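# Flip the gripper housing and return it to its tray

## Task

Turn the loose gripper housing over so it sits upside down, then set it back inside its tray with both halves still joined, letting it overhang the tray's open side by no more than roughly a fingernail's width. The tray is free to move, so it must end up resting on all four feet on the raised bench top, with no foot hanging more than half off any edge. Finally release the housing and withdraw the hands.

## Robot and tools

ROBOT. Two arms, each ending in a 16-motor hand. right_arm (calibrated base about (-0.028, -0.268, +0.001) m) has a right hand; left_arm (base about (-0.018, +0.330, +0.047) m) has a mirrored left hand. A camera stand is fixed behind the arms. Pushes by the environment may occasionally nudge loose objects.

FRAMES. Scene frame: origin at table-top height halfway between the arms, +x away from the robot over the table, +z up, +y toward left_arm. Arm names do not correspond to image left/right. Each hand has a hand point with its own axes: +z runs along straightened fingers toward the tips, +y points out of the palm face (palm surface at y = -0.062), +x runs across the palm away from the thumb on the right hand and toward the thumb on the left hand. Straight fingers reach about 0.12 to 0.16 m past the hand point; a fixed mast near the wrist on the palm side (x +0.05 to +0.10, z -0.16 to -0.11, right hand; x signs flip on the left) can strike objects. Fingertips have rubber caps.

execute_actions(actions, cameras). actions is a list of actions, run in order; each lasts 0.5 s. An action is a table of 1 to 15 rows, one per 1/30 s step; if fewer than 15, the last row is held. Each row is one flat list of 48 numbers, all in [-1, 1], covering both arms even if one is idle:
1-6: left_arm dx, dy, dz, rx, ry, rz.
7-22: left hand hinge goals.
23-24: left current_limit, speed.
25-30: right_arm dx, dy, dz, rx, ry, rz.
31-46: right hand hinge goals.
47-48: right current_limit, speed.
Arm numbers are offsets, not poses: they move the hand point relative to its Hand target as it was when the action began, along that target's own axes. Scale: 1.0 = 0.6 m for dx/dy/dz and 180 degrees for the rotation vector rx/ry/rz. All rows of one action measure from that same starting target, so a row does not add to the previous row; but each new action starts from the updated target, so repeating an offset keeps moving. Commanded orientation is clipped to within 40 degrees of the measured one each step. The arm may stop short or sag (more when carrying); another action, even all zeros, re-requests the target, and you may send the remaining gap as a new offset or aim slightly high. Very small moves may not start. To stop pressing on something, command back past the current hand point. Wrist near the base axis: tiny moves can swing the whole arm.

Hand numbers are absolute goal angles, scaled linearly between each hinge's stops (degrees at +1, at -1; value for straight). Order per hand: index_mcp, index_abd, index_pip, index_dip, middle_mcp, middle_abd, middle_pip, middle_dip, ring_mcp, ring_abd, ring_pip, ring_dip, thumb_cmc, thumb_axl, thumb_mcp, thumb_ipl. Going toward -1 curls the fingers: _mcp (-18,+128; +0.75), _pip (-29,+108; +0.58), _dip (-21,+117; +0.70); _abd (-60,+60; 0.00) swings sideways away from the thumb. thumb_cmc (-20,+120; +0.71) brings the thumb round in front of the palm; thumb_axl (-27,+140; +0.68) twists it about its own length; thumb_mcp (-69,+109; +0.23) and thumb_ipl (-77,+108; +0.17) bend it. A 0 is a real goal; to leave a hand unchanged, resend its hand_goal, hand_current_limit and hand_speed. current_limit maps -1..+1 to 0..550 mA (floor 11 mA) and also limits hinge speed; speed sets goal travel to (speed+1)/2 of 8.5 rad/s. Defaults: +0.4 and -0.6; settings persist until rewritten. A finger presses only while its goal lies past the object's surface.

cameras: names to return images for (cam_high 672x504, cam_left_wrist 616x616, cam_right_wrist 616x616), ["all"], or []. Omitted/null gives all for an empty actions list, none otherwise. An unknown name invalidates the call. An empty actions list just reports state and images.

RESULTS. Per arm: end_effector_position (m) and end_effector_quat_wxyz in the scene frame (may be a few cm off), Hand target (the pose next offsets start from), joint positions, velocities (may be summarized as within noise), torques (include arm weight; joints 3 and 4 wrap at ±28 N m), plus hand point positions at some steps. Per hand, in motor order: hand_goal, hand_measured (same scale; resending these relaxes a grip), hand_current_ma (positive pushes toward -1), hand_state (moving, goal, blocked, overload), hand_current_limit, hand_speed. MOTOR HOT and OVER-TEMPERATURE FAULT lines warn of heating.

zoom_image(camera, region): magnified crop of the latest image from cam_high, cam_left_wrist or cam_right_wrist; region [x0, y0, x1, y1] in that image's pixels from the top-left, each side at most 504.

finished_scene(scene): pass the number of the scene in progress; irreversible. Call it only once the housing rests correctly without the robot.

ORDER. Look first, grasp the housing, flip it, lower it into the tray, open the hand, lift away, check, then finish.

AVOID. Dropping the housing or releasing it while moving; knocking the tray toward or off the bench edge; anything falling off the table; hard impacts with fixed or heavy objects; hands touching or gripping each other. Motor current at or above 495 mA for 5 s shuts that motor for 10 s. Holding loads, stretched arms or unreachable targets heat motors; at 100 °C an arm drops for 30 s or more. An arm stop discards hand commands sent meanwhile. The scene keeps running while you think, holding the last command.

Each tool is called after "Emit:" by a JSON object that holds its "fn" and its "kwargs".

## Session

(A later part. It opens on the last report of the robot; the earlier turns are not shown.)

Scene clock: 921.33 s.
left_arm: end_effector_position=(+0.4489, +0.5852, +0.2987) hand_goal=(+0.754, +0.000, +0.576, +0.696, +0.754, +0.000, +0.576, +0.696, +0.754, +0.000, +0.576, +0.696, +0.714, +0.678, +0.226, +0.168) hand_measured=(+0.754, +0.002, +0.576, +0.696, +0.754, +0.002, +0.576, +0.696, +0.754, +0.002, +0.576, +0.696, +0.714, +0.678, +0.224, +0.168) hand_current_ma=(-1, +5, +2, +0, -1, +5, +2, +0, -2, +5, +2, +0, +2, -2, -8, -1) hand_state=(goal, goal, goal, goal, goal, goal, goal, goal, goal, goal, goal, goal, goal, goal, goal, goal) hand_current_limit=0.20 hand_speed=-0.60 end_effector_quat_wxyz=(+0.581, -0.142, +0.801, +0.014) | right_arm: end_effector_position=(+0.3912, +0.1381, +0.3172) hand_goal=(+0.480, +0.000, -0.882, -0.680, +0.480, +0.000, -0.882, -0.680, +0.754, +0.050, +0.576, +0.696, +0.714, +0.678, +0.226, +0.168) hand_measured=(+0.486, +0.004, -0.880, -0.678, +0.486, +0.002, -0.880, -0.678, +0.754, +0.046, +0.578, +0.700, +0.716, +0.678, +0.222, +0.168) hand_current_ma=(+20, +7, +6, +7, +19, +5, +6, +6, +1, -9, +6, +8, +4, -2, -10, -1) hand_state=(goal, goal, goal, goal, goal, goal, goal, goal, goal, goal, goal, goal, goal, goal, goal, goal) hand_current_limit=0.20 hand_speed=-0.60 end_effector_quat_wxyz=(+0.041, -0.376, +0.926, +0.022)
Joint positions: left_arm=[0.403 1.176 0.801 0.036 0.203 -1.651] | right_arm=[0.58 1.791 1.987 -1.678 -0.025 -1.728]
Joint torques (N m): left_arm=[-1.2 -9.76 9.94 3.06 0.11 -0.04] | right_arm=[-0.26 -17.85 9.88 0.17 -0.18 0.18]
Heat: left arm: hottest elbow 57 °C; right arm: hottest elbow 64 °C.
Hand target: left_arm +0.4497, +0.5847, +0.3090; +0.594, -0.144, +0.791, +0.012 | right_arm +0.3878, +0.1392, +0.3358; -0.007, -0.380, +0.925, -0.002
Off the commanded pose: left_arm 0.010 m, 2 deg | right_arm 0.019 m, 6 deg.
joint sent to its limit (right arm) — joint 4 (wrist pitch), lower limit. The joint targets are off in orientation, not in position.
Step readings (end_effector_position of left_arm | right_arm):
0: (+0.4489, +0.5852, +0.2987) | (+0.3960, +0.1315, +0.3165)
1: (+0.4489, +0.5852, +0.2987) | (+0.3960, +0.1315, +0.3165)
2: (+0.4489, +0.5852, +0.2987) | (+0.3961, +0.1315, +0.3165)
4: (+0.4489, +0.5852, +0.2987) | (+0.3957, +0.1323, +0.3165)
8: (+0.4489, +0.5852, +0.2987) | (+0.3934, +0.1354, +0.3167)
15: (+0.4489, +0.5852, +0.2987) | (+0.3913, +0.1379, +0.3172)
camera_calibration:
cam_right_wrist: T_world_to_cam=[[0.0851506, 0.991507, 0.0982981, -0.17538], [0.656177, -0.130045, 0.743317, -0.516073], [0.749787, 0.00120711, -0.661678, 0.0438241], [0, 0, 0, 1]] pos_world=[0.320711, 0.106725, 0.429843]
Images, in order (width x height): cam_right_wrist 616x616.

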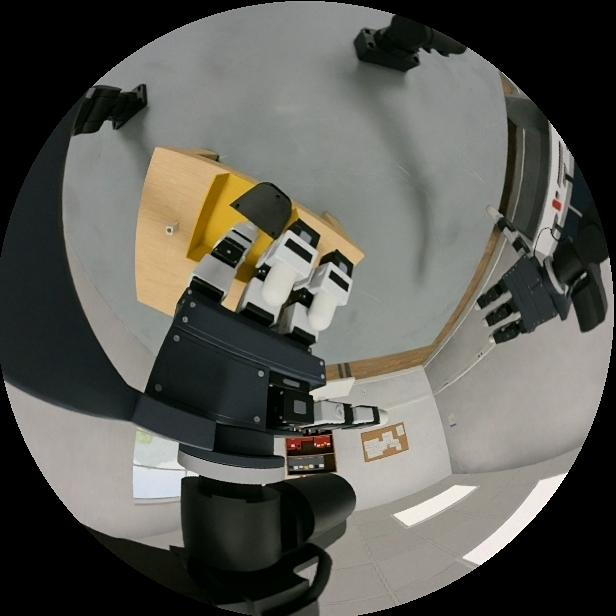

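Emit:
{"fn": "execute_actions", "kwargs": {"actions": [[[0,0,0,0,0,0,0.754,0,0.576,0.696,0.754,0,0.576,0.696,0.754,0,0.576,0.696,0.714,0.678,0.226,0.168,0.2,-0.6,0.0,0.0117,0.0,0,0,0,0.48,0,-0.882,-0.68,0.48,0,-0.882,-0.68,0.754,0.05,0.576,0.696,0.714,0.678,0.226,0.168,0.2,-0.6]]], "cameras": ["cam_right_wrist"]}}

Emit:
{"fn": "zoom_image", "kwargs": {"camera": "cam_right_wrist", "region": [180, 130, 340, 290]}}

Scene clock: 937.40 s.
left_arm: end_effector_position=(+0.4489, +0.5852, +0.2987) hand_goal=(+0.754, +0.000, +0.576, +0.696, +0.754, +0.000, +0.576, +0.696, +0.754, +0.000, +0.576, +0.696, +0.714, +0.678, +0.226, +0.168) hand_measured=(+0.754, +0.002, +0.576, +0.696, +0.754, +0.002, +0.576, +0.696, +0.754, +0.002, +0.576, +0.696, +0.714, +0.678, +0.224, +0.168) hand_current_ma=(-1, +5, +2, +0, -1, +5, +2, +0, -2, +5, +2, +0, +2, -2, -8, -1) hand_state=(goal, goal, goal, goal, goal, goal, goal, goal, goal, goal, goal, goal, goal, goal, goal, goal) hand_current_limit=0.20 hand_speed=-0.60 end_effector_quat_wxyz=(+0.581, -0.142, +0.801, +0.014) | right_arm: end_effector_position=(+0.3871, +0.1431, +0.3188) hand_goal=(+0.480, +0.000, -0.882, -0.680, +0.480, +0.000, -0.882, -0.680, +0.754, +0.050, +0.576, +0.696, +0.714, +0.678, +0.226, +0.168) hand_measured=(+0.486, +0.004, -0.880, -0.678, +0.486, +0.002, -0.880, -0.678, +0.754, +0.046, +0.578, +0.700, +0.716, +0.678, +0.222, +0.168) hand_current_ma=(+20, +7, +6, +7, +19, +5, +6, +6, +1, -9, +6, +8, +4, -2, -10, -1) hand_state=(goal, goal, goal, goal, goal, goal, goal, goal, goal, goal, goal, goal, goal, goal, goal, goal) hand_current_limit=0.20 hand_speed=-0.60 end_effector_quat_wxyz=(+0.042, -0.375, +0.926, +0.023)
Joint positions: left_arm=[0.403 1.176 0.801 0.036 0.203 -1.651] | right_arm=[0.592 1.788 1.987 -1.678 -0.025 -1.716]
Joint torques (N m): left_arm=[-0.97 -10.4 10.07 2.96 0.12 -0.09] | right_arm=[-0.44 -17.9 9.44 0.09 -0.19 0.17]
Heat: left arm: hottest elbow 57 °C; right arm: hottest elbow 64 °C.
Hand target: left_arm +0.4497, +0.5847, +0.3090; +0.594, -0.144, +0.791, +0.012 | right_arm +0.3829, +0.1442, +0.3359; -0.007, -0.380, +0.925, -0.002
Off the commanded pose: left_arm 0.010 m, 2 deg | right_arm 0.018 m, 6 deg.
joint sent to its limit (right arm) — joint 4 (wrist pitch), lower limit. The joint targets are off in orientation, not in position.
Step readings (end_effector_position of left_arm | right_arm):
0: (+0.4489, +0.5852, +0.2987) | (+0.3913, +0.1381, +0.3172)
1: (+0.4489, +0.5852, +0.2987) | (+0.3913, +0.1381, +0.3172)
2: (+0.4489, +0.5852, +0.2987) | (+0.3913, +0.1381, +0.3172)
4: (+0.4489, +0.5852, +0.2987) | (+0.3908, +0.1388, +0.3174)
8: (+0.4489, +0.5852, +0.2987) | (+0.3887, +0.1413, +0.3181)
15: (+0.4489, +0.5852, +0.2987) | (+0.3872, +0.1429, +0.3188)
camera_calibration:
cam_right_wrist: T_world_to_cam=[[0.0857141, 0.99123, 0.10058, -0.181042], [0.65513, -0.132132, 0.743872, -0.513346], [0.750638, 0.0021327, -0.66071, 0.0471802], [0, 0, 0, 1]] pos_world=[0.316411, 0.111524, 0.431246]
Images, in order (width x height): cam_right_wrist 616x616.

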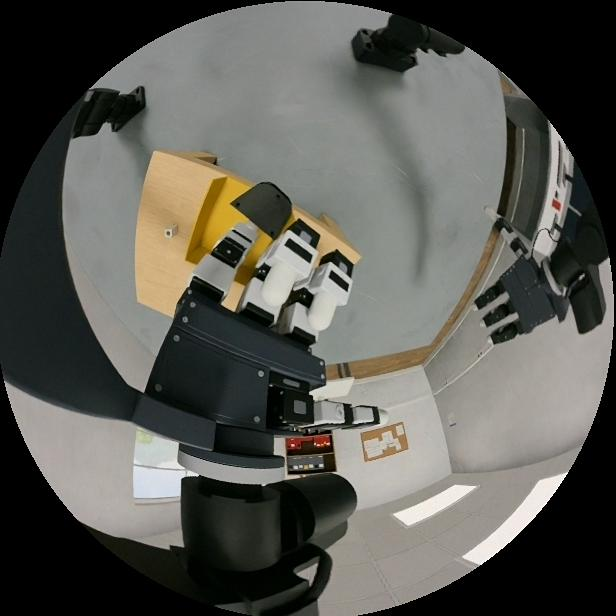

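Scaled by 3.150 from the camera's 616x616 image, which has a finer 880x880 frame.

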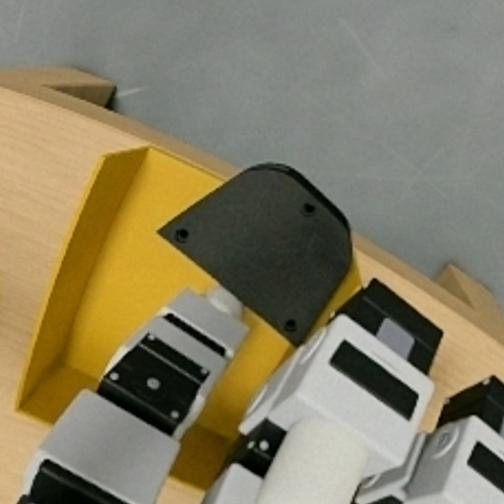

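Emit:
{"fn": "execute_actions", "kwargs": {"actions": [[[0,0,0,0,0,0,0.754,0,0.576,0.696,0.754,0,0.576,0.696,0.754,0,0.576,0.696,0.714,0.678,0.226,0.168,0.2,-0.6,0.0,-0.0333,0.0,0,0,0,0.48,0,-0.882,-0.68,0.48,0,-0.882,-0.68,0.754,0.05,0.576,0.696,0.714,0.678,0.226,0.168,0.2,-0.6]],[[0,0,0,0,0,0,0.754,0,0.576,0.696,0.754,0,0.576,0.696,0.754,0,0.576,0.696,0.714,0.678,0.226,0.168,0.2,-0.6,0.0,0,-0.12,0,0,0,0.48,0,-0.882,-0.68,0.48,0,-0.882,-0.68,0.754,0.0,0.576,0.696,0.714,0.678,0.226,0.168,0.2,-0.6]]], "cameras": ["cam_right_wrist"]}}

Emit:
{"fn": "zoom_image", "kwargs": {"camera": "cam_right_wrist", "region": [180, 130, 340, 290]}}

Scene clock: 948.83 s.
left_arm: end_effector_position=(+0.4489, +0.5852, +0.2987) hand_goal=(+0.754, +0.000, +0.576, +0.696, +0.754, +0.000, +0.576, +0.696, +0.754, +0.000, +0.576, +0.696, +0.714, +0.678, +0.226, +0.168) hand_measured=(+0.754, +0.002, +0.576, +0.696, +0.754, +0.002, +0.576, +0.696, +0.754, +0.002, +0.576, +0.696, +0.714, +0.678, +0.224, +0.168) hand_current_ma=(-1, +5, +2, +0, -1, +5, +2, +0, -2, +5, +2, +0, +2, -2, -8, -1) hand_state=(goal, goal, goal, goal, goal, goal, goal, goal, goal, goal, goal, goal, goal, goal, goal, goal) hand_current_limit=0.20 hand_speed=-0.60 end_effector_quat_wxyz=(+0.581, -0.142, +0.801, +0.014) | right_arm: end_effector_position=(+0.3897, +0.1297, +0.3919) hand_goal=(+0.480, +0.000, -0.882, -0.680, +0.480, +0.000, -0.882, -0.680, +0.754, +0.000, +0.576, +0.696, +0.714, +0.678, +0.226, +0.168) hand_measured=(+0.486, +0.004, -0.880, -0.678, +0.486, +0.002, -0.880, -0.678, +0.754, +0.002, +0.578, +0.700, +0.716, +0.678, +0.222, +0.168) hand_current_ma=(+20, +7, +6, +7, +19, +5, +6, +6, +1, +4, +6, +8, +4, -2, -10, -1) hand_state=(goal, goal, goal, goal, goal, goal, goal, goal, goal, goal, goal, goal, goal, goal, goal, goal) hand_current_limit=0.20 hand_speed=-0.60 end_effector_quat_wxyz=(+0.110, -0.367, +0.922, +0.052)
Joint positions: left_arm=[0.403 1.176 0.801 0.036 0.203 -1.651] | right_arm=[0.561 1.714 2.058 -1.678 -0.054 -1.728]
Joint torques (N m): left_arm=[-1.44 -9.76 9.99 3.11 0.14 -0.07] | right_arm=[-1.44 -14.04 12.03 0.54 -0.32 0.16]
Heat: left arm: hottest elbow 57 °C; right arm: hottest elbow 63 °C.
Hand target: left_arm +0.4497, +0.5847, +0.3090; +0.594, -0.144, +0.791, +0.012 | right_arm +0.3979, +0.1305, +0.4079; -0.007, -0.380, +0.925, -0.001
Off the commanded pose: left_arm 0.010 m, 2 deg | right_arm 0.018 m, 15 deg.
joint sent to its limit (right arm) — joint 4 (wrist pitch), lower limit. The joint targets are off in orientation, not in position.
Step readings (end_effector_position of left_arm | right_arm):
0: (+0.4489, +0.5852, +0.2987) | (+0.3871, +0.1431, +0.3188)
1: (+0.4489, +0.5852, +0.2987) | (+0.3871, +0.1431, +0.3188)
2: (+0.4489, +0.5852, +0.2987) | (+0.3873, +0.1429, +0.3188)
4: (+0.4489, +0.5852, +0.2987) | (+0.3890, +0.1410, +0.3188)
8: (+0.4489, +0.5852, +0.2987) | (+0.3919, +0.1374, +0.3188)
15: (+0.4489, +0.5852, +0.2987) | (+0.3970, +0.1314, +0.3188)
16: (+0.4489, +0.5852, +0.2987) | (+0.3971, +0.1312, +0.3188)
17: (+0.4489, +0.5852, +0.2987) | (+0.3965, +0.1316, +0.3200)
19: (+0.4489, +0.5852, +0.2987) | (+0.3947, +0.1322, +0.3245)
23: (+0.4489, +0.5852, +0.2987) | (+0.3923, +0.1319, +0.3468)
30: (+0.4489, +0.5852, +0.2987) | (+0.3894, +0.1296, +0.3884)
camera_calibration:
cam_right_wrist: T_world_to_cam=[[0.0831519, 0.973552, 0.212797, -0.216031], [0.572258, -0.221467, 0.789603, -0.545309], [0.815847, 0.0561177, -0.575538, 0.0277246], [0, 0, 0, 1]] pos_world=[0.307402, 0.0879936, 0.492505]
Images, in order (width x height): cam_right_wrist 616x616.

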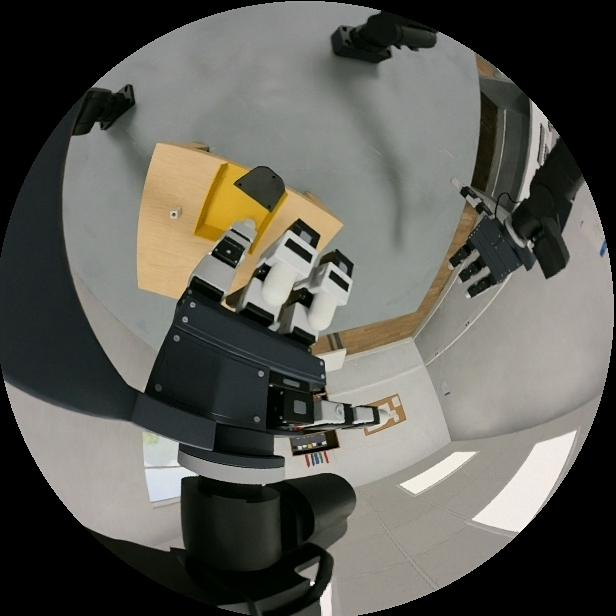

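Scaled by 3.150 from the camera's 616x616 image, which has a finer 880x880 frame.

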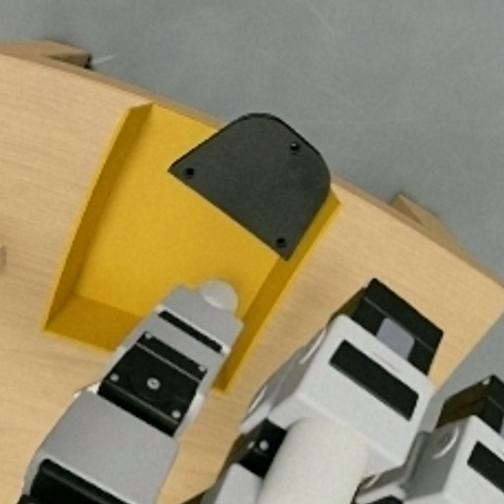

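Emit:
{"fn": "execute_actions", "kwargs": {"actions": [[[0,0,0,0,0,0,0.754,0.12,0.576,0.696,0.754,-0.12,0.576,0.696,0.48,0,-0.882,-0.68,-0.572,0.678,0.226,0.168,0.2,-0.6,0.187,-0.1083,-0.0075,0,0,0,0.48,0,-0.882,-0.68,0.48,0,-0.882,-0.68,0.754,0.0,0.576,0.696,0.714,0.678,0.226,0.168,0.2,-0.6]],[[0,0,0,0,0,0,0.754,0.12,0.576,0.696,0.754,-0.12,0.576,0.696,0.48,0,-0.882,-0.68,-0.572,0.678,0.226,0.168,0.2,-0.6,0.187,-0.1083,-0.0075,0,0,0,0.48,0,-0.882,-0.68,0.48,0,-0.882,-0.68,0.48,0.0,-0.882,-0.68,0.714,0.678,0.226,0.168,0.2,-0.6]]], "cameras": ["cam_high","cam_right_wrist"]}}

Scene clock: 1086.73 s.
left_arm: end_effector_position=(+0.4490, +0.5851, +0.2987) hand_goal=(+0.754, +0.120, +0.576, +0.696, +0.754, -0.120, +0.576, +0.696, +0.480, +0.000, -0.882, -0.680, -0.572, +0.678, +0.226, +0.168) hand_measured=(+0.754, +0.120, +0.576, +0.696, +0.754, -0.108, +0.576, +0.696, +0.482, +0.002, -0.878, -0.678, -0.550, +0.678, +0.224, +0.168) hand_current_ma=(-1, +2, +2, +0, -1, +41, +2, +0, +8, +5, +16, +9, +86, -2, -8, -1) hand_state=(goal, goal, goal, goal, goal, goal, goal, goal, goal, goal, goal, goal, blocked, goal, goal, goal) hand_current_limit=0.20 hand_speed=-0.60 end_effector_quat_wxyz=(+0.581, -0.142, +0.801, +0.014) | right_arm: end_effector_position=(+0.3325, -0.1195, +0.4189) hand_goal=(+0.480, +0.000, -0.882, -0.680, +0.480, +0.000, -0.882, -0.680, +0.480, +0.000, -0.882, -0.680, +0.714, +0.678, +0.226, +0.168) hand_measured=(+0.484, +0.004, -0.880, -0.678, +0.484, +0.002, -0.880, -0.678, +0.490, +0.002, -0.876, -0.678, +0.714, +0.678, +0.222, +0.168) hand_current_ma=(+11, +7, +6, +7, +12, +5, +6, +6, +28, +3, +19, +7, +0, -2, -11, -1) hand_state=(goal, goal, goal, goal, goal, goal, goal, goal, goal, goal, goal, goal, goal, goal, goal, goal) hand_current_limit=0.20 hand_speed=-0.60 end_effector_quat_wxyz=(+0.144, -0.324, +0.935, -0.006)
Joint positions: left_arm=[0.403 1.176 0.801 0.036 0.204 -1.652] | right_arm=[0.122 1.278 1.668 -1.675 -0.039 -2.079]
Joint torques (N m): left_arm=[-1.2 -10.29 9.83 3.04 0.09 0.04] | right_arm=[-0.62 -8.18 8.81 0.46 -0.16 0.03]
Heat: left arm: hottest elbow 56 °C; right arm: hottest elbow 72 °C.
Hand target: left_arm +0.4497, +0.5847, +0.3090; +0.594, -0.144, +0.791, +0.012 | right_arm +0.3296, -0.1195, +0.4197; -0.007, -0.380, +0.925, -0.001
Off the commanded pose: left_arm 0.010 m, 2 deg | right_arm 0.003 m, 18 deg.
joint sent to its limit (right arm) — joint 4 (wrist pitch), lower limit; joint 6 (wrist roll), lower limit. The joint targets are off in orientation, not in position.
Step readings (end_effector_position of left_arm | right_arm):
0: (+0.4489, +0.5852, +0.2987) | (+0.3897, +0.1297, +0.3919)
1: (+0.4489, +0.5852, +0.2987) | (+0.3903, +0.1289, +0.3919)
2: (+0.4489, +0.5851, +0.2987) | (+0.3910, +0.1252, +0.3916)
4: (+0.4489, +0.5851, +0.2987) | (+0.3857, +0.1096, +0.3871)
8: (+0.4490, +0.5851, +0.2987) | (+0.3829, +0.0541, +0.3870)
15: (+0.4490, +0.5851, +0.2987) | (+0.3739, +0.0055, +0.4166)
16: (+0.4490, +0.5851, +0.2987) | (+0.3706, +0.0043, +0.4187)
17: (+0.4490, +0.5851, +0.2987) | (+0.3674, +0.0004, +0.4190)
19: (+0.4490, +0.5851, +0.2987) | (+0.3570, -0.0172, +0.4136)
23: (+0.4490, +0.5851, +0.2987) | (+0.3519, -0.0774, +0.4062)
30: (+0.4490, +0.5851, +0.2987) | (+0.3375, -0.1172, +0.4194)
camera_calibration:
cam_right_wrist: T_world_to_cam=[[0.166788, 0.974099, 0.152685, 0.0229656], [0.468614, -0.21456, 0.856951, -0.582038], [0.867515, -0.0713788, -0.492263, 0.0365946], [0, 0, 0, 1]] pos_world=[0.237175, -0.144641, 0.513285]
Images, in order (width x height): cam_high 672x504, cam_right_wrist 616x616.

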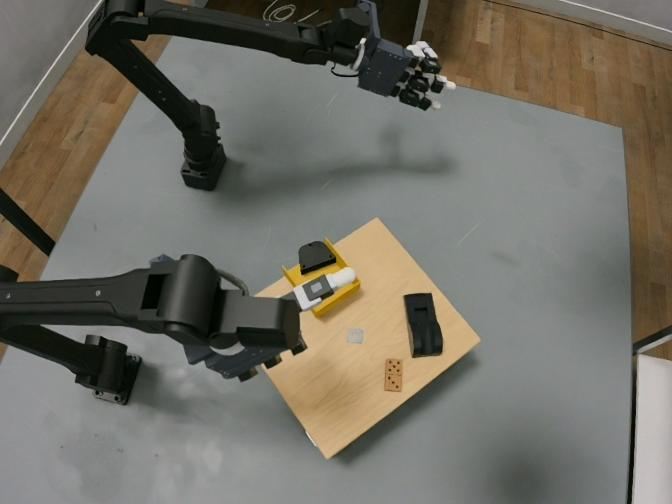

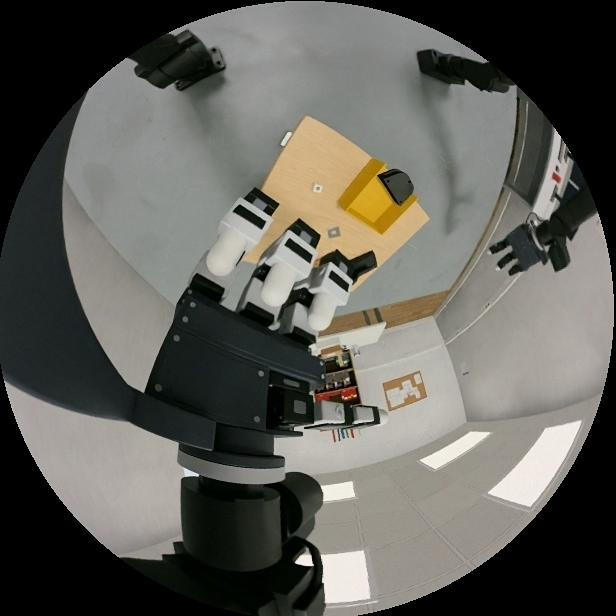

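Emit:
{"fn": "execute_actions", "kwargs": {"actions": [[[0.0753,-0.1492,-0.091,0.1188,-0.019,0.0326,0.754,0.12,0.576,0.696,0.754,-0.12,0.576,0.696,0.48,0,-0.882,-0.68,-0.572,0.678,0.226,0.168,0.2,-0.6,0,0,0,0,0,0,0.48,0,-0.882,-0.68,0.48,0,-0.882,-0.68,0.48,0,-0.882,-0.68,0.714,0.678,0.226,0.168,0.2,-0.6]],[[0.0543,-0.1793,-0.0328,0.1188,-0.019,0.0326,0.754,0.12,0.576,0.696,0.754,-0.12,0.576,0.696,0.48,0,-0.882,-0.68,-0.572,0.678,0.226,0.168,0.2,-0.6,0,0,0,0,0,0,0.48,0,-0.882,-0.68,0.48,0,-0.882,-0.68,0.48,0,-0.882,-0.68,0.714,0.678,0.226,0.168,0.2,-0.6]]], "cameras": ["cam_high","cam_left_wrist"]}}

Scene clock: 1094.50 s.
left_arm: end_effector_position=(+0.3666, +0.3757, +0.2719) hand_goal=(+0.754, +0.120, +0.576, +0.696, +0.754, -0.120, +0.576, +0.696, +0.480, +0.000, -0.882, -0.680, -0.572, +0.678, +0.226, +0.168) hand_measured=(+0.752, +0.122, +0.576, +0.696, +0.752, -0.110, +0.576, +0.696, +0.480, +0.002, -0.878, -0.678, -0.556, +0.678, +0.224, +0.168) hand_current_ma=(-4, +6, +0, +0, -3, +31, +0, +0, -2, +5, +11, +8, +63, -2, -8, -1) hand_state=(goal, goal, goal, goal, goal, goal, goal, goal, goal, goal, goal, goal, goal, goal, goal, goal) hand_current_limit=0.20 hand_speed=-0.60 end_effector_quat_wxyz=(+0.636, +0.148, +0.726, -0.216) | right_arm: end_effector_position=(+0.3328, -0.1203, +0.4184) hand_goal=(+0.480, +0.000, -0.882, -0.680, +0.480, +0.000, -0.882, -0.680, +0.480, +0.000, -0.882, -0.680, +0.714, +0.678, +0.226, +0.168) hand_measured=(+0.484, +0.004, -0.880, -0.678, +0.484, +0.002, -0.880, -0.678, +0.490, +0.002, -0.876, -0.678, +0.714, +0.678, +0.222, +0.168) hand_current_ma=(+11, +7, +6, +7, +12, +5, +6, +6, +28, +3, +19, +7, +0, -2, -11, -1) hand_state=(goal, goal, goal, goal, goal, goal, goal, goal, goal, goal, goal, goal, goal, goal, goal, goal) hand_current_limit=0.20 hand_speed=-0.60 end_effector_quat_wxyz=(+0.143, -0.324, +0.935, -0.009)
Joint positions: left_arm=[0.291 0.711 0.327 0.239 0.826 -1.591] | right_arm=[0.122 1.278 1.668 -1.675 -0.034 -2.079]
Joint torques (N m): left_arm=[-1.67 -2.37 10.02 2.97 0.2 0.38] | right_arm=[-0.26 -8.35 8.73 0.43 -0.17 0.02]
Heat: left arm: hottest elbow 57 °C; right arm: hottest elbow 69 °C.
Hand target: left_arm +0.3681, +0.3730, +0.2834; +0.647, +0.163, +0.715, -0.209 | right_arm +0.3296, -0.1195, +0.4197; -0.007, -0.380, +0.925, -0.001
Off the commanded pose: left_arm 0.012 m, 3 deg | right_arm 0.004 m, 18 deg.
joint sent to its limit (right arm) — joint 4 (wrist pitch), lower limit; joint 6 (wrist roll), lower limit. The joint targets are off in orientation, not in position.
Step readings (end_effector_position of left_arm | right_arm):
0: (+0.4490, +0.5851, +0.2987) | (+0.3325, -0.1195, +0.4189)
1: (+0.4494, +0.5831, +0.2975) | (+0.3326, -0.1196, +0.4188)
2: (+0.4518, +0.5746, +0.2956) | (+0.3326, -0.1197, +0.4188)
4: (+0.4453, +0.5480, +0.2874) | (+0.3327, -0.1199, +0.4186)
8: (+0.4176, +0.4948, +0.2707) | (+0.3328, -0.1202, +0.4185)
15: (+0.4075, +0.4793, +0.2838) | (+0.3328, -0.1203, +0.4184)
16: (+0.4078, +0.4769, +0.2846) | (+0.3328, -0.1203, +0.4184)
17: (+0.4083, +0.4682, +0.2847) | (+0.3328, -0.1203, +0.4184)
19: (+0.4019, +0.4394, +0.2813) | (+0.3328, -0.1203, +0.4184)
23: (+0.3774, +0.3893, +0.2655) | (+0.3328, -0.1203, +0.4184)
30: (+0.3672, +0.3760, +0.2694) | (+0.3328, -0.1203, +0.4184)
camera_calibration:
cam_left_wrist: T_world_to_cam=[[-0.193217, -0.507069, 0.839969, 0.00363229], [-0.949458, -0.119221, -0.290373, 0.42714], [0.247381, -0.85362, -0.458405, 0.47686], [0, 0, 0, 1]] pos_world=[0.288287, 0.459823, 0.339574]
Images, in order (width x height): cam_high 672x504, cam_left_wrist 616x616.

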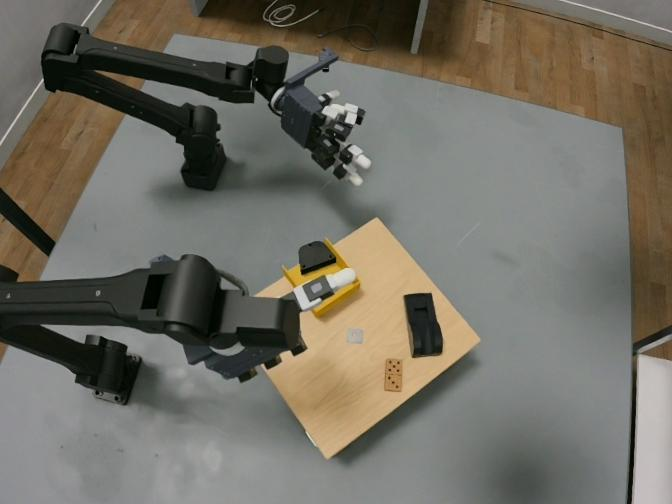

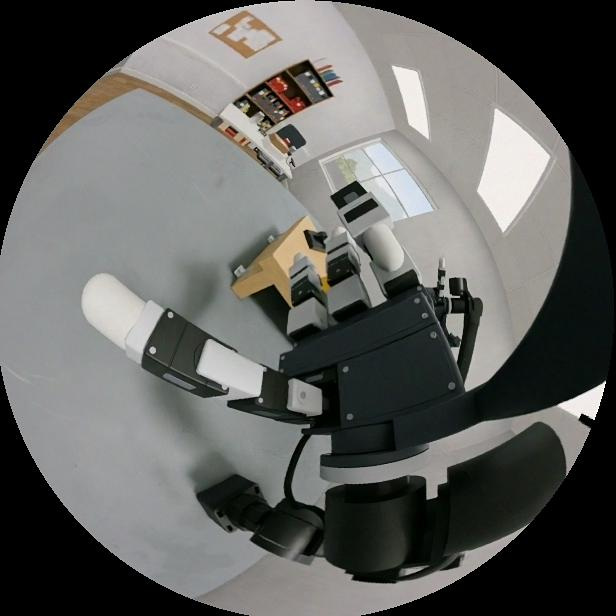

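Emit:
{"fn": "execute_actions", "kwargs": {"actions": [[[0.0357,-0.1838,0.0332,0.1188,-0.019,0.0326,0.754,0.12,0.576,0.696,0.754,-0.12,0.576,0.696,0.48,0,-0.882,-0.68,-0.572,0.678,0.226,0.168,0.2,-0.6,0,0,0,0,0,0,0.48,0,-0.882,-0.68,0.48,0,-0.882,-0.68,0.48,0,-0.882,-0.68,0.714,0.678,0.226,0.168,0.2,-0.6]]], "cameras": ["cam_high","cam_left_wrist","cam_right_wrist"]}}

Scene clock: 1101.83 s.
left_arm: end_effector_position=(+0.3269, +0.2696, +0.2609) hand_goal=(+0.754, +0.120, +0.576, +0.696, +0.754, -0.120, +0.576, +0.696, +0.480, +0.000, -0.882, -0.680, -0.572, +0.678, +0.226, +0.168) hand_measured=(+0.754, +0.122, +0.576, +0.696, +0.754, -0.110, +0.576, +0.696, +0.480, +0.002, -0.878, -0.678, -0.556, +0.678, +0.224, +0.168) hand_current_ma=(-2, +6, +0, +0, -1, +31, +0, +0, -2, +5, +10, +8, +63, -2, -6, -1) hand_state=(goal, goal, goal, goal, goal, goal, goal, goal, goal, goal, goal, goal, goal, goal, goal, goal) hand_current_limit=0.20 hand_speed=-0.60 end_effector_quat_wxyz=(+0.627, +0.302, +0.645, -0.314) | right_arm: end_effector_position=(+0.3328, -0.1203, +0.4184) hand_goal=(+0.480, +0.000, -0.882, -0.680, +0.480, +0.000, -0.882, -0.680, +0.480, +0.000, -0.882, -0.680, +0.714, +0.678, +0.226, +0.168) hand_measured=(+0.484, +0.004, -0.880, -0.678, +0.484, +0.002, -0.880, -0.678, +0.490, +0.002, -0.876, -0.678, +0.714, +0.678, +0.222, +0.168) hand_current_ma=(+11, +7, +6, +7, +12, +5, +6, +6, +28, +3, +19, +7, +0, -2, -11, -1) hand_state=(goal, goal, goal, goal, goal, goal, goal, goal, goal, goal, goal, goal, goal, goal, goal, goal) hand_current_limit=0.20 hand_speed=-0.60 end_effector_quat_wxyz=(+0.143, -0.324, +0.935, -0.009)
Joint positions: left_arm=[0.127 0.619 0.183 0.404 1.04 -1.57] | right_arm=[0.122 1.278 1.668 -1.675 -0.034 -2.079]
Joint torques (N m): left_arm=[-1.44 -1.03 9.66 2.61 -0.03 0.25] | right_arm=[-0.38 -8.12 8.83 0.47 -0.18 0.03]
Heat: left arm: hottest elbow 59 °C; right arm: hottest elbow 67 °C.
Hand target: left_arm +0.3273, +0.2673, +0.2704; +0.636, +0.310, +0.636, -0.310 | right_arm +0.3296, -0.1195, +0.4197; -0.007, -0.380, +0.925, -0.001
Off the commanded pose: left_arm 0.010 m, 2 deg | right_arm 0.004 m, 18 deg.
joint sent to its limit (right arm) — joint 4 (wrist pitch), lower limit; joint 6 (wrist roll), lower limit. The joint targets are off in orientation, not in position.
Step readings (end_effector_position of left_arm | right_arm):
0: (+0.3666, +0.3757, +0.2719) | (+0.3328, -0.1203, +0.4184)
1: (+0.3662, +0.3729, +0.2716) | (+0.3328, -0.1203, +0.4184)
2: (+0.3649, +0.3645, +0.2719) | (+0.3328, -0.1203, +0.4184)
4: (+0.3561, +0.3344, +0.2704) | (+0.3328, -0.1203, +0.4184)
8: (+0.3335, +0.2857, +0.2564) | (+0.3328, -0.1203, +0.4184)
15: (+0.3269, +0.2703, +0.2586) | (+0.3328, -0.1203, +0.4184)
camera_calibration:
cam_left_wrist: T_world_to_cam=[[-0.472294, -0.397693, 0.786625, 0.0270444], [-0.881056, 0.239363, -0.407977, 0.285212], [-0.0260396, -0.885746, -0.463439, 0.490472], [0, 0, 0, 1]] pos_world=[0.276832, 0.37692, 0.32239]
cam_right_wrist: T_world_to_cam=[[0.168072, 0.974566, 0.148235, 0.0253474], [0.467705, -0.211207, 0.858279, -0.581783], [0.867758, -0.0749228, -0.491307, 0.0352251], [0, 0, 0, 1]] pos_world=[0.237276, -0.14494, 0.512881]

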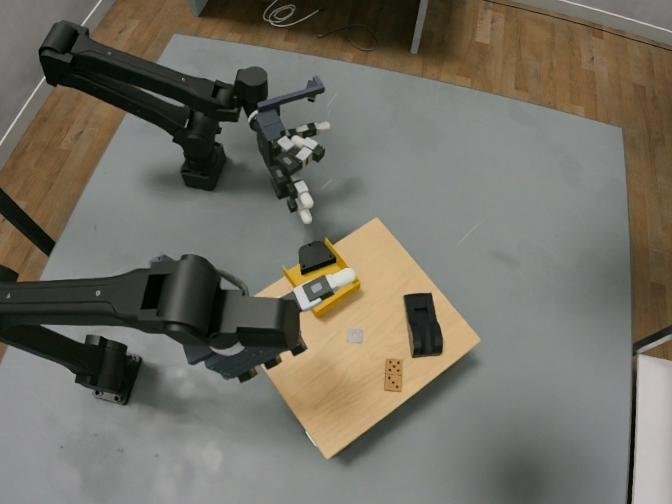

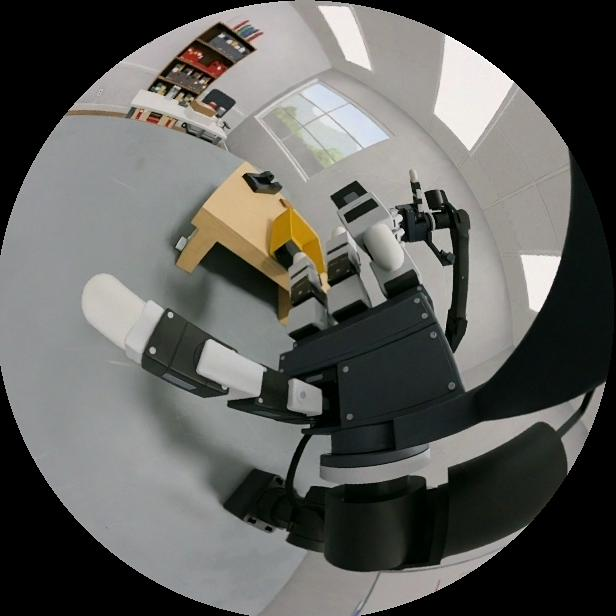

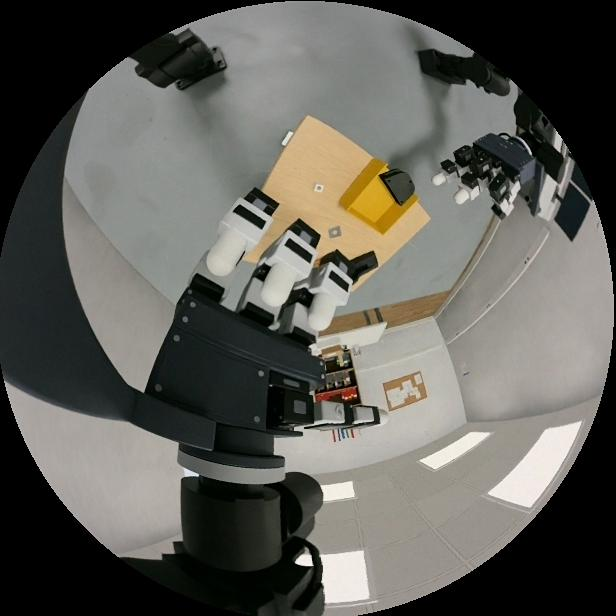

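Emit:
{"fn": "zoom_image", "kwargs": {"camera": "cam_left_wrist", "region": [240, 190, 380, 330]}}

Emit:
{"fn": "zoom_image", "kwargs": {"camera": "cam_right_wrist", "region": [330, 120, 550, 250]}}

Emit:
{"fn": "zoom_image", "kwargs": {"camera": "cam_high", "region": [240, 150, 380, 330]}}

Scaled by 3.600 from the camera's 616x616 image, which has a finer 880x880 frame.

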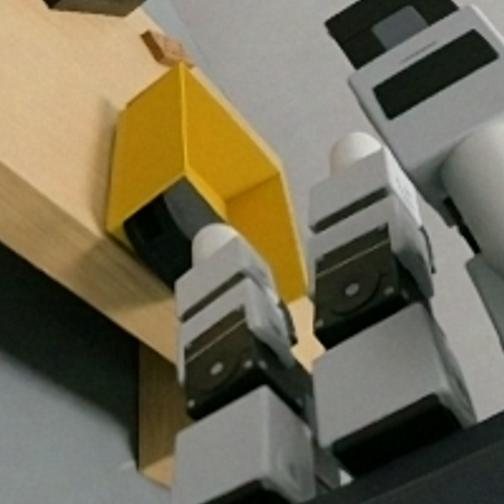

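Scaled by 2.291 from the camera's 616x616 image, which has a finer 880x880 frame.

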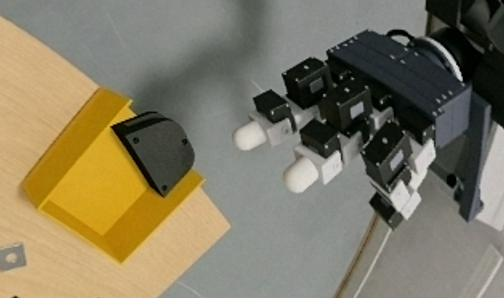

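Scaled by 2.800 from the camera's 672x504 image, which has a finer 960x720 frame.

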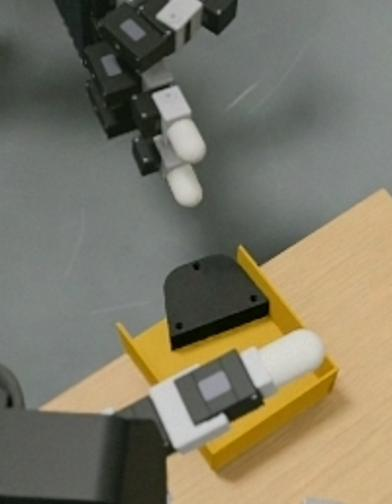

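Emit:
{"fn": "execute_actions", "kwargs": {"actions": [], "cameras": ["cam_left_wrist"]}}

Emit:
{"fn": "zoom_image", "kwargs": {"camera": "cam_left_wrist", "region": [265, 200, 335, 270]}}

Scene clock: 1124.33 s.
left_arm: end_effector_position=(+0.3269, +0.2695, +0.2610) hand_goal=(+0.754, +0.120, +0.576, +0.696, +0.754, -0.120, +0.576, +0.696, +0.480, +0.000, -0.882, -0.680, -0.572, +0.678, +0.226, +0.168) hand_measured=(+0.754, +0.122, +0.576, +0.696, +0.754, -0.110, +0.576, +0.696, +0.480, +0.002, -0.878, -0.678, -0.556, +0.678, +0.224, +0.168) hand_current_ma=(-2, +6, +0, +0, -1, +31, +0, +0, -2, +5, +10, +8, +63, -2, -6, -1) hand_state=(goal, goal, goal, goal, goal, goal, goal, goal, goal, goal, goal, goal, goal, goal, goal, goal) hand_current_limit=0.20 hand_speed=-0.60 end_effector_quat_wxyz=(+0.627, +0.302, +0.645, -0.314) | right_arm: end_effector_position=(+0.3328, -0.1203, +0.4184) hand_goal=(+0.480, +0.000, -0.882, -0.680, +0.480, +0.000, -0.882, -0.680, +0.480, +0.000, -0.882, -0.680, +0.714, +0.678, +0.226, +0.168) hand_measured=(+0.484, +0.004, -0.880, -0.678, +0.484, +0.002, -0.880, -0.678, +0.490, +0.002, -0.876, -0.678, +0.714, +0.678, +0.222, +0.168) hand_current_ma=(+11, +7, +6, +7, +12, +5, +6, +6, +28, +3, +19, +7, +0, -2, -11, -1) hand_state=(goal, goal, goal, goal, goal, goal, goal, goal, goal, goal, goal, goal, goal, goal, goal, goal) hand_current_limit=0.20 hand_speed=-0.60 end_effector_quat_wxyz=(+0.143, -0.324, +0.935, -0.009)
Joint positions: left_arm=[0.127 0.619 0.183 0.405 1.04 -1.57] | right_arm=[0.122 1.278 1.668 -1.675 -0.034 -2.079]
Joint velocities: within noise
Joint torques (N m): left_arm=[-2.02 -0.85 9.58 2.74 -0.05 0.24] | right_arm=[-0.44 -7.82 8.77 0.57 -0.17 0.03]
Heat: left arm: hottest elbow 58 °C; right arm: hottest elbow 63 °C.
Hand target: left_arm +0.3273, +0.2673, +0.2704; +0.636, +0.310, +0.635, -0.310 | right_arm +0.3296, -0.1195, +0.4197; -0.007, -0.380, +0.925, -0.001
Off the commanded pose: left_arm 0.010 m, 2 deg | right_arm 0.004 m, 18 deg.
camera_calibration:
cam_left_wrist: T_world_to_cam=[[-0.472797, -0.397578, 0.786381, 0.0270999], [-0.880784, 0.239699, -0.408368, 0.2852], [-0.0261367, -0.885707, -0.463509, 0.490464], [0, 0, 0, 1]] pos_world=[0.276832, 0.37682, 0.32249]
Images, in order (width x height): cam_left_wrist 616x616.

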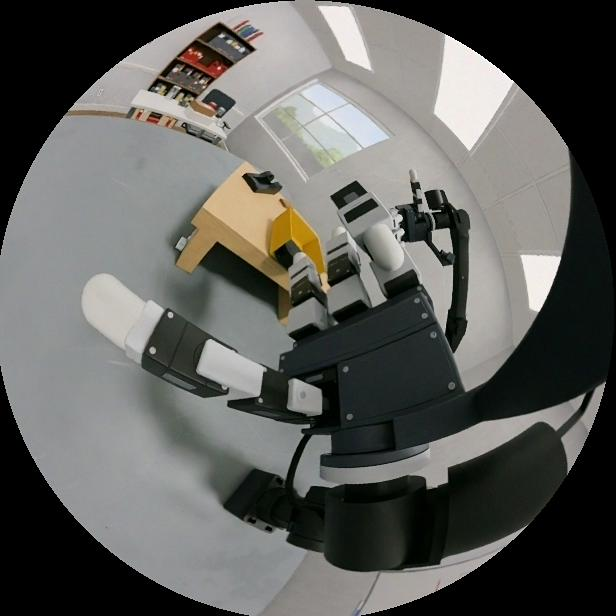

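Scaled by 7.200 from the camera's 616x616 image, which has a finer 880x880 frame.

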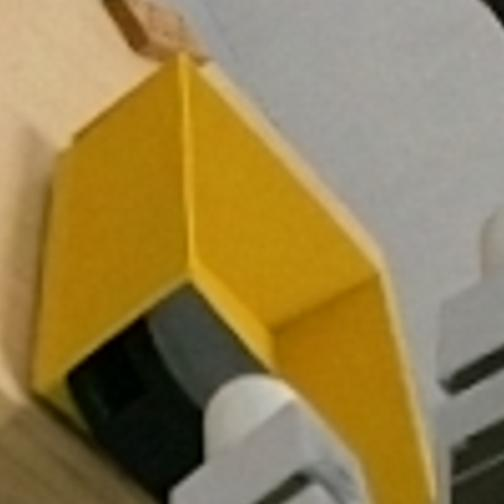

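Emit:
{"fn": "execute_actions", "kwargs": {"actions": [[[0.1297,-0.0303,0.011,0,0,0,0.754,0.12,0.576,0.696,0.754,-0.12,0.576,0.696,0.48,0,-0.882,-0.68,-0.572,0.678,0.226,0.168,0.2,-0.6,0,0,0,0,0,0,0.48,0,-0.882,-0.68,0.48,0,-0.882,-0.68,0.48,0,-0.882,-0.68,0.714,0.678,0.226,0.168,0.2,-0.6]]], "cameras": ["cam_high","cam_left_wrist","cam_right_wrist"]}}

Emit:
{"fn": "zoom_image", "kwargs": {"camera": "cam_high", "region": [240, 170, 380, 310]}}

Emit:
{"fn": "zoom_image", "kwargs": {"camera": "cam_right_wrist", "region": [330, 120, 480, 250]}}

Emit:
{"fn": "zoom_image", "kwargs": {"camera": "cam_left_wrist", "region": [240, 190, 380, 330]}}

Scene clock: 1191.77 s.
left_arm: end_effector_position=(+0.3142, +0.2532, +0.1894) hand_goal=(+0.754, +0.120, +0.576, +0.696, +0.754, -0.120, +0.576, +0.696, +0.480, +0.000, -0.882, -0.680, -0.572, +0.678, +0.226, +0.168) hand_measured=(+0.754, +0.122, +0.576, +0.696, +0.754, -0.110, +0.576, +0.696, +0.480, +0.002, -0.878, -0.678, -0.556, +0.678, +0.224, +0.168) hand_current_ma=(-2, +7, +0, +0, -1, +29, +0, +0, -2, +5, +10, +8, +60, -2, -5, -1) hand_state=(goal, goal, goal, goal, goal, goal, goal, goal, goal, goal, goal, goal, goal, goal, goal, goal) hand_current_limit=0.20 hand_speed=-0.60 end_effector_quat_wxyz=(+0.626, +0.309, +0.647, -0.306) | right_arm: end_effector_position=(+0.3328, -0.1203, +0.4184) hand_goal=(+0.480, +0.000, -0.882, -0.680, +0.480, +0.000, -0.882, -0.680, +0.480, +0.000, -0.882, -0.680, +0.714, +0.678, +0.226, +0.168) hand_measured=(+0.484, +0.004, -0.880, -0.678, +0.484, +0.002, -0.880, -0.678, +0.490, +0.002, -0.876, -0.678, +0.714, +0.678, +0.222, +0.168) hand_current_ma=(+11, +7, +6, +7, +12, +5, +6, +6, +28, +3, +19, +7, +0, -2, -11, -1) hand_state=(goal, goal, goal, goal, goal, goal, goal, goal, goal, goal, goal, goal, goal, goal, goal, goal) hand_current_limit=0.20 hand_speed=-0.60 end_effector_quat_wxyz=(+0.143, -0.324, +0.935, -0.009)
Joint positions: left_arm=[0.031 0.912 0.024 0.839 0.941 -1.541] | right_arm=[0.122 1.278 1.668 -1.675 -0.034 -2.079]
Joint torques (N m): left_arm=[-1.85 0.09 7.5 2.89 -0.03 0.15] | right_arm=[-0.32 -8.23 8.81 0.57 -0.2 0.04]
Heat: left arm: hottest elbow 58 °C; right arm: hottest elbow 58 °C.
Hand target: left_arm +0.3170, +0.2509, +0.1924; +0.636, +0.310, +0.636, -0.310 | right_arm +0.3296, -0.1195, +0.4197; -0.007, -0.380, +0.925, -0.001
Off the commanded pose: left_arm 0.005 m, 2 deg | right_arm 0.004 m, 18 deg.
joint sent to its limit (right arm) — joint 4 (wrist pitch), lower limit; joint 6 (wrist roll), lower limit. The joint targets are off in orientation, not in position.
Step readings (end_effector_position of left_arm | right_arm):
0: (+0.3269, +0.2695, +0.2610) | (+0.3328, -0.1203, +0.4184)
1: (+0.3268, +0.2699, +0.2604) | (+0.3328, -0.1203, +0.4184)
2: (+0.3266, +0.2702, +0.2587) | (+0.3328, -0.1203, +0.4184)
4: (+0.3232, +0.2679, +0.2473) | (+0.3328, -0.1203, +0.4184)
8: (+0.3086, +0.2572, +0.1988) | (+0.3328, -0.1203, +0.4184)
15: (+0.3097, +0.2530, +0.1802) | (+0.3328, -0.1203, +0.4184)
camera_calibration:
cam_left_wrist: T_world_to_cam=[[-0.475434, -0.414637, 0.775912, 0.0780273], [-0.879466, 0.246492, -0.407163, 0.246298], [-0.0224313, -0.875967, -0.481849, 0.442325], [0, 0, 0, 1]] pos_world=[0.26363, 0.359105, 0.252876]
cam_right_wrist: T_world_to_cam=[[0.168072, 0.974566, 0.148235, 0.0253474], [0.467705, -0.211207, 0.858279, -0.581783], [0.867758, -0.0749228, -0.491307, 0.0352251], [0, 0, 0, 1]] pos_world=[0.237276, -0.14494, 0.512881]

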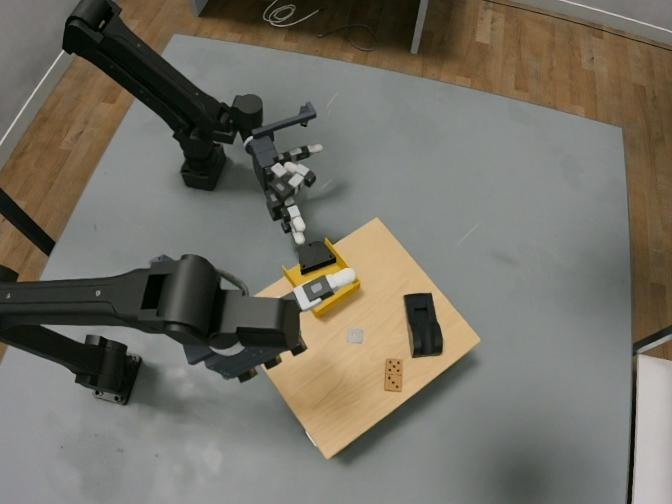

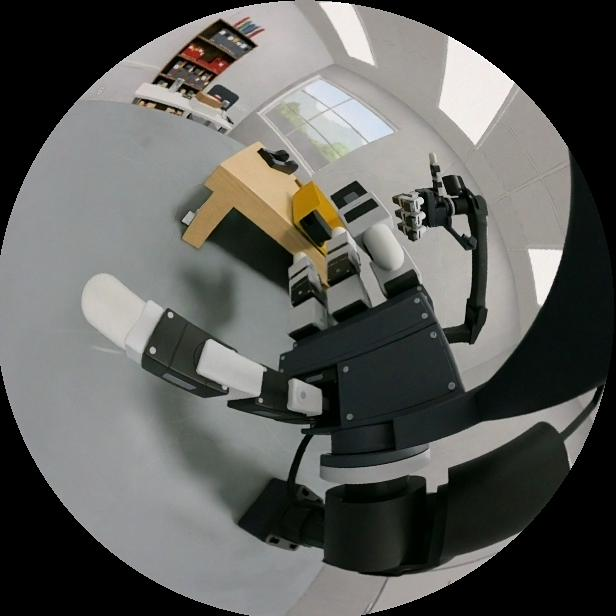

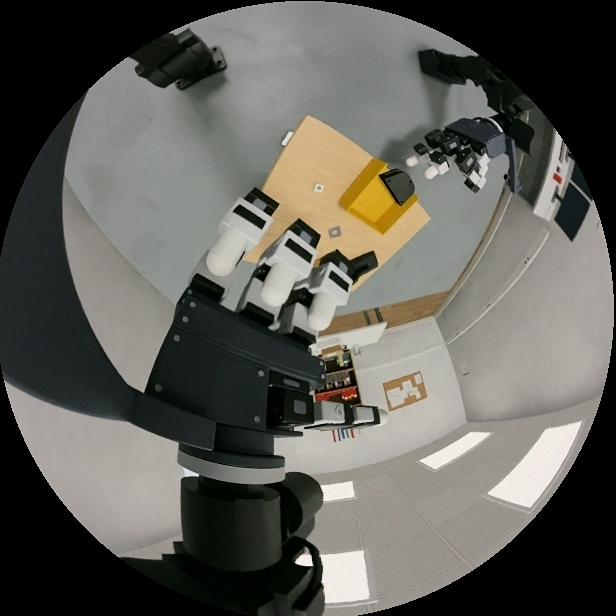

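Scaled by 3.600 from the camera's 672x504 image, which has a finer 960x720 frame.

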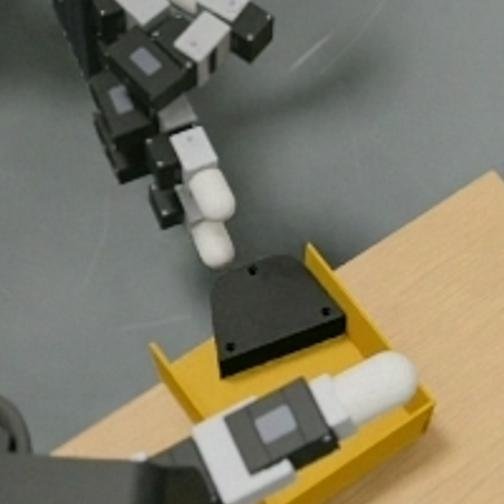

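Scaled by 3.360 from the camera's 616x616 image, which has a finer 880x880 frame.

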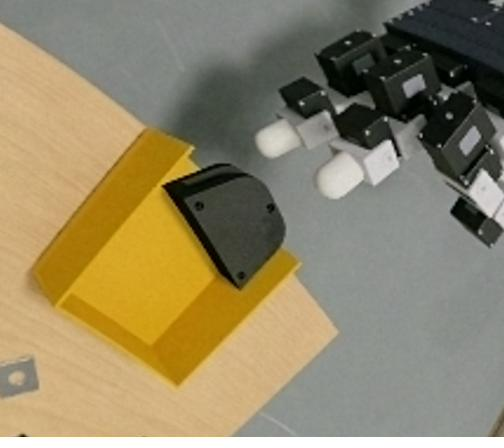

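Scaled by 3.600 from the camera's 616x616 image, which has a finer 880x880 frame.

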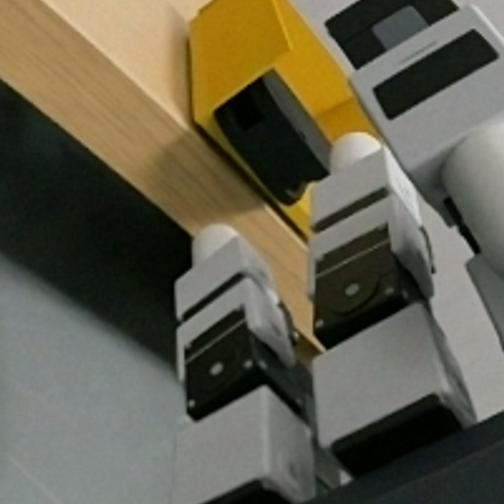

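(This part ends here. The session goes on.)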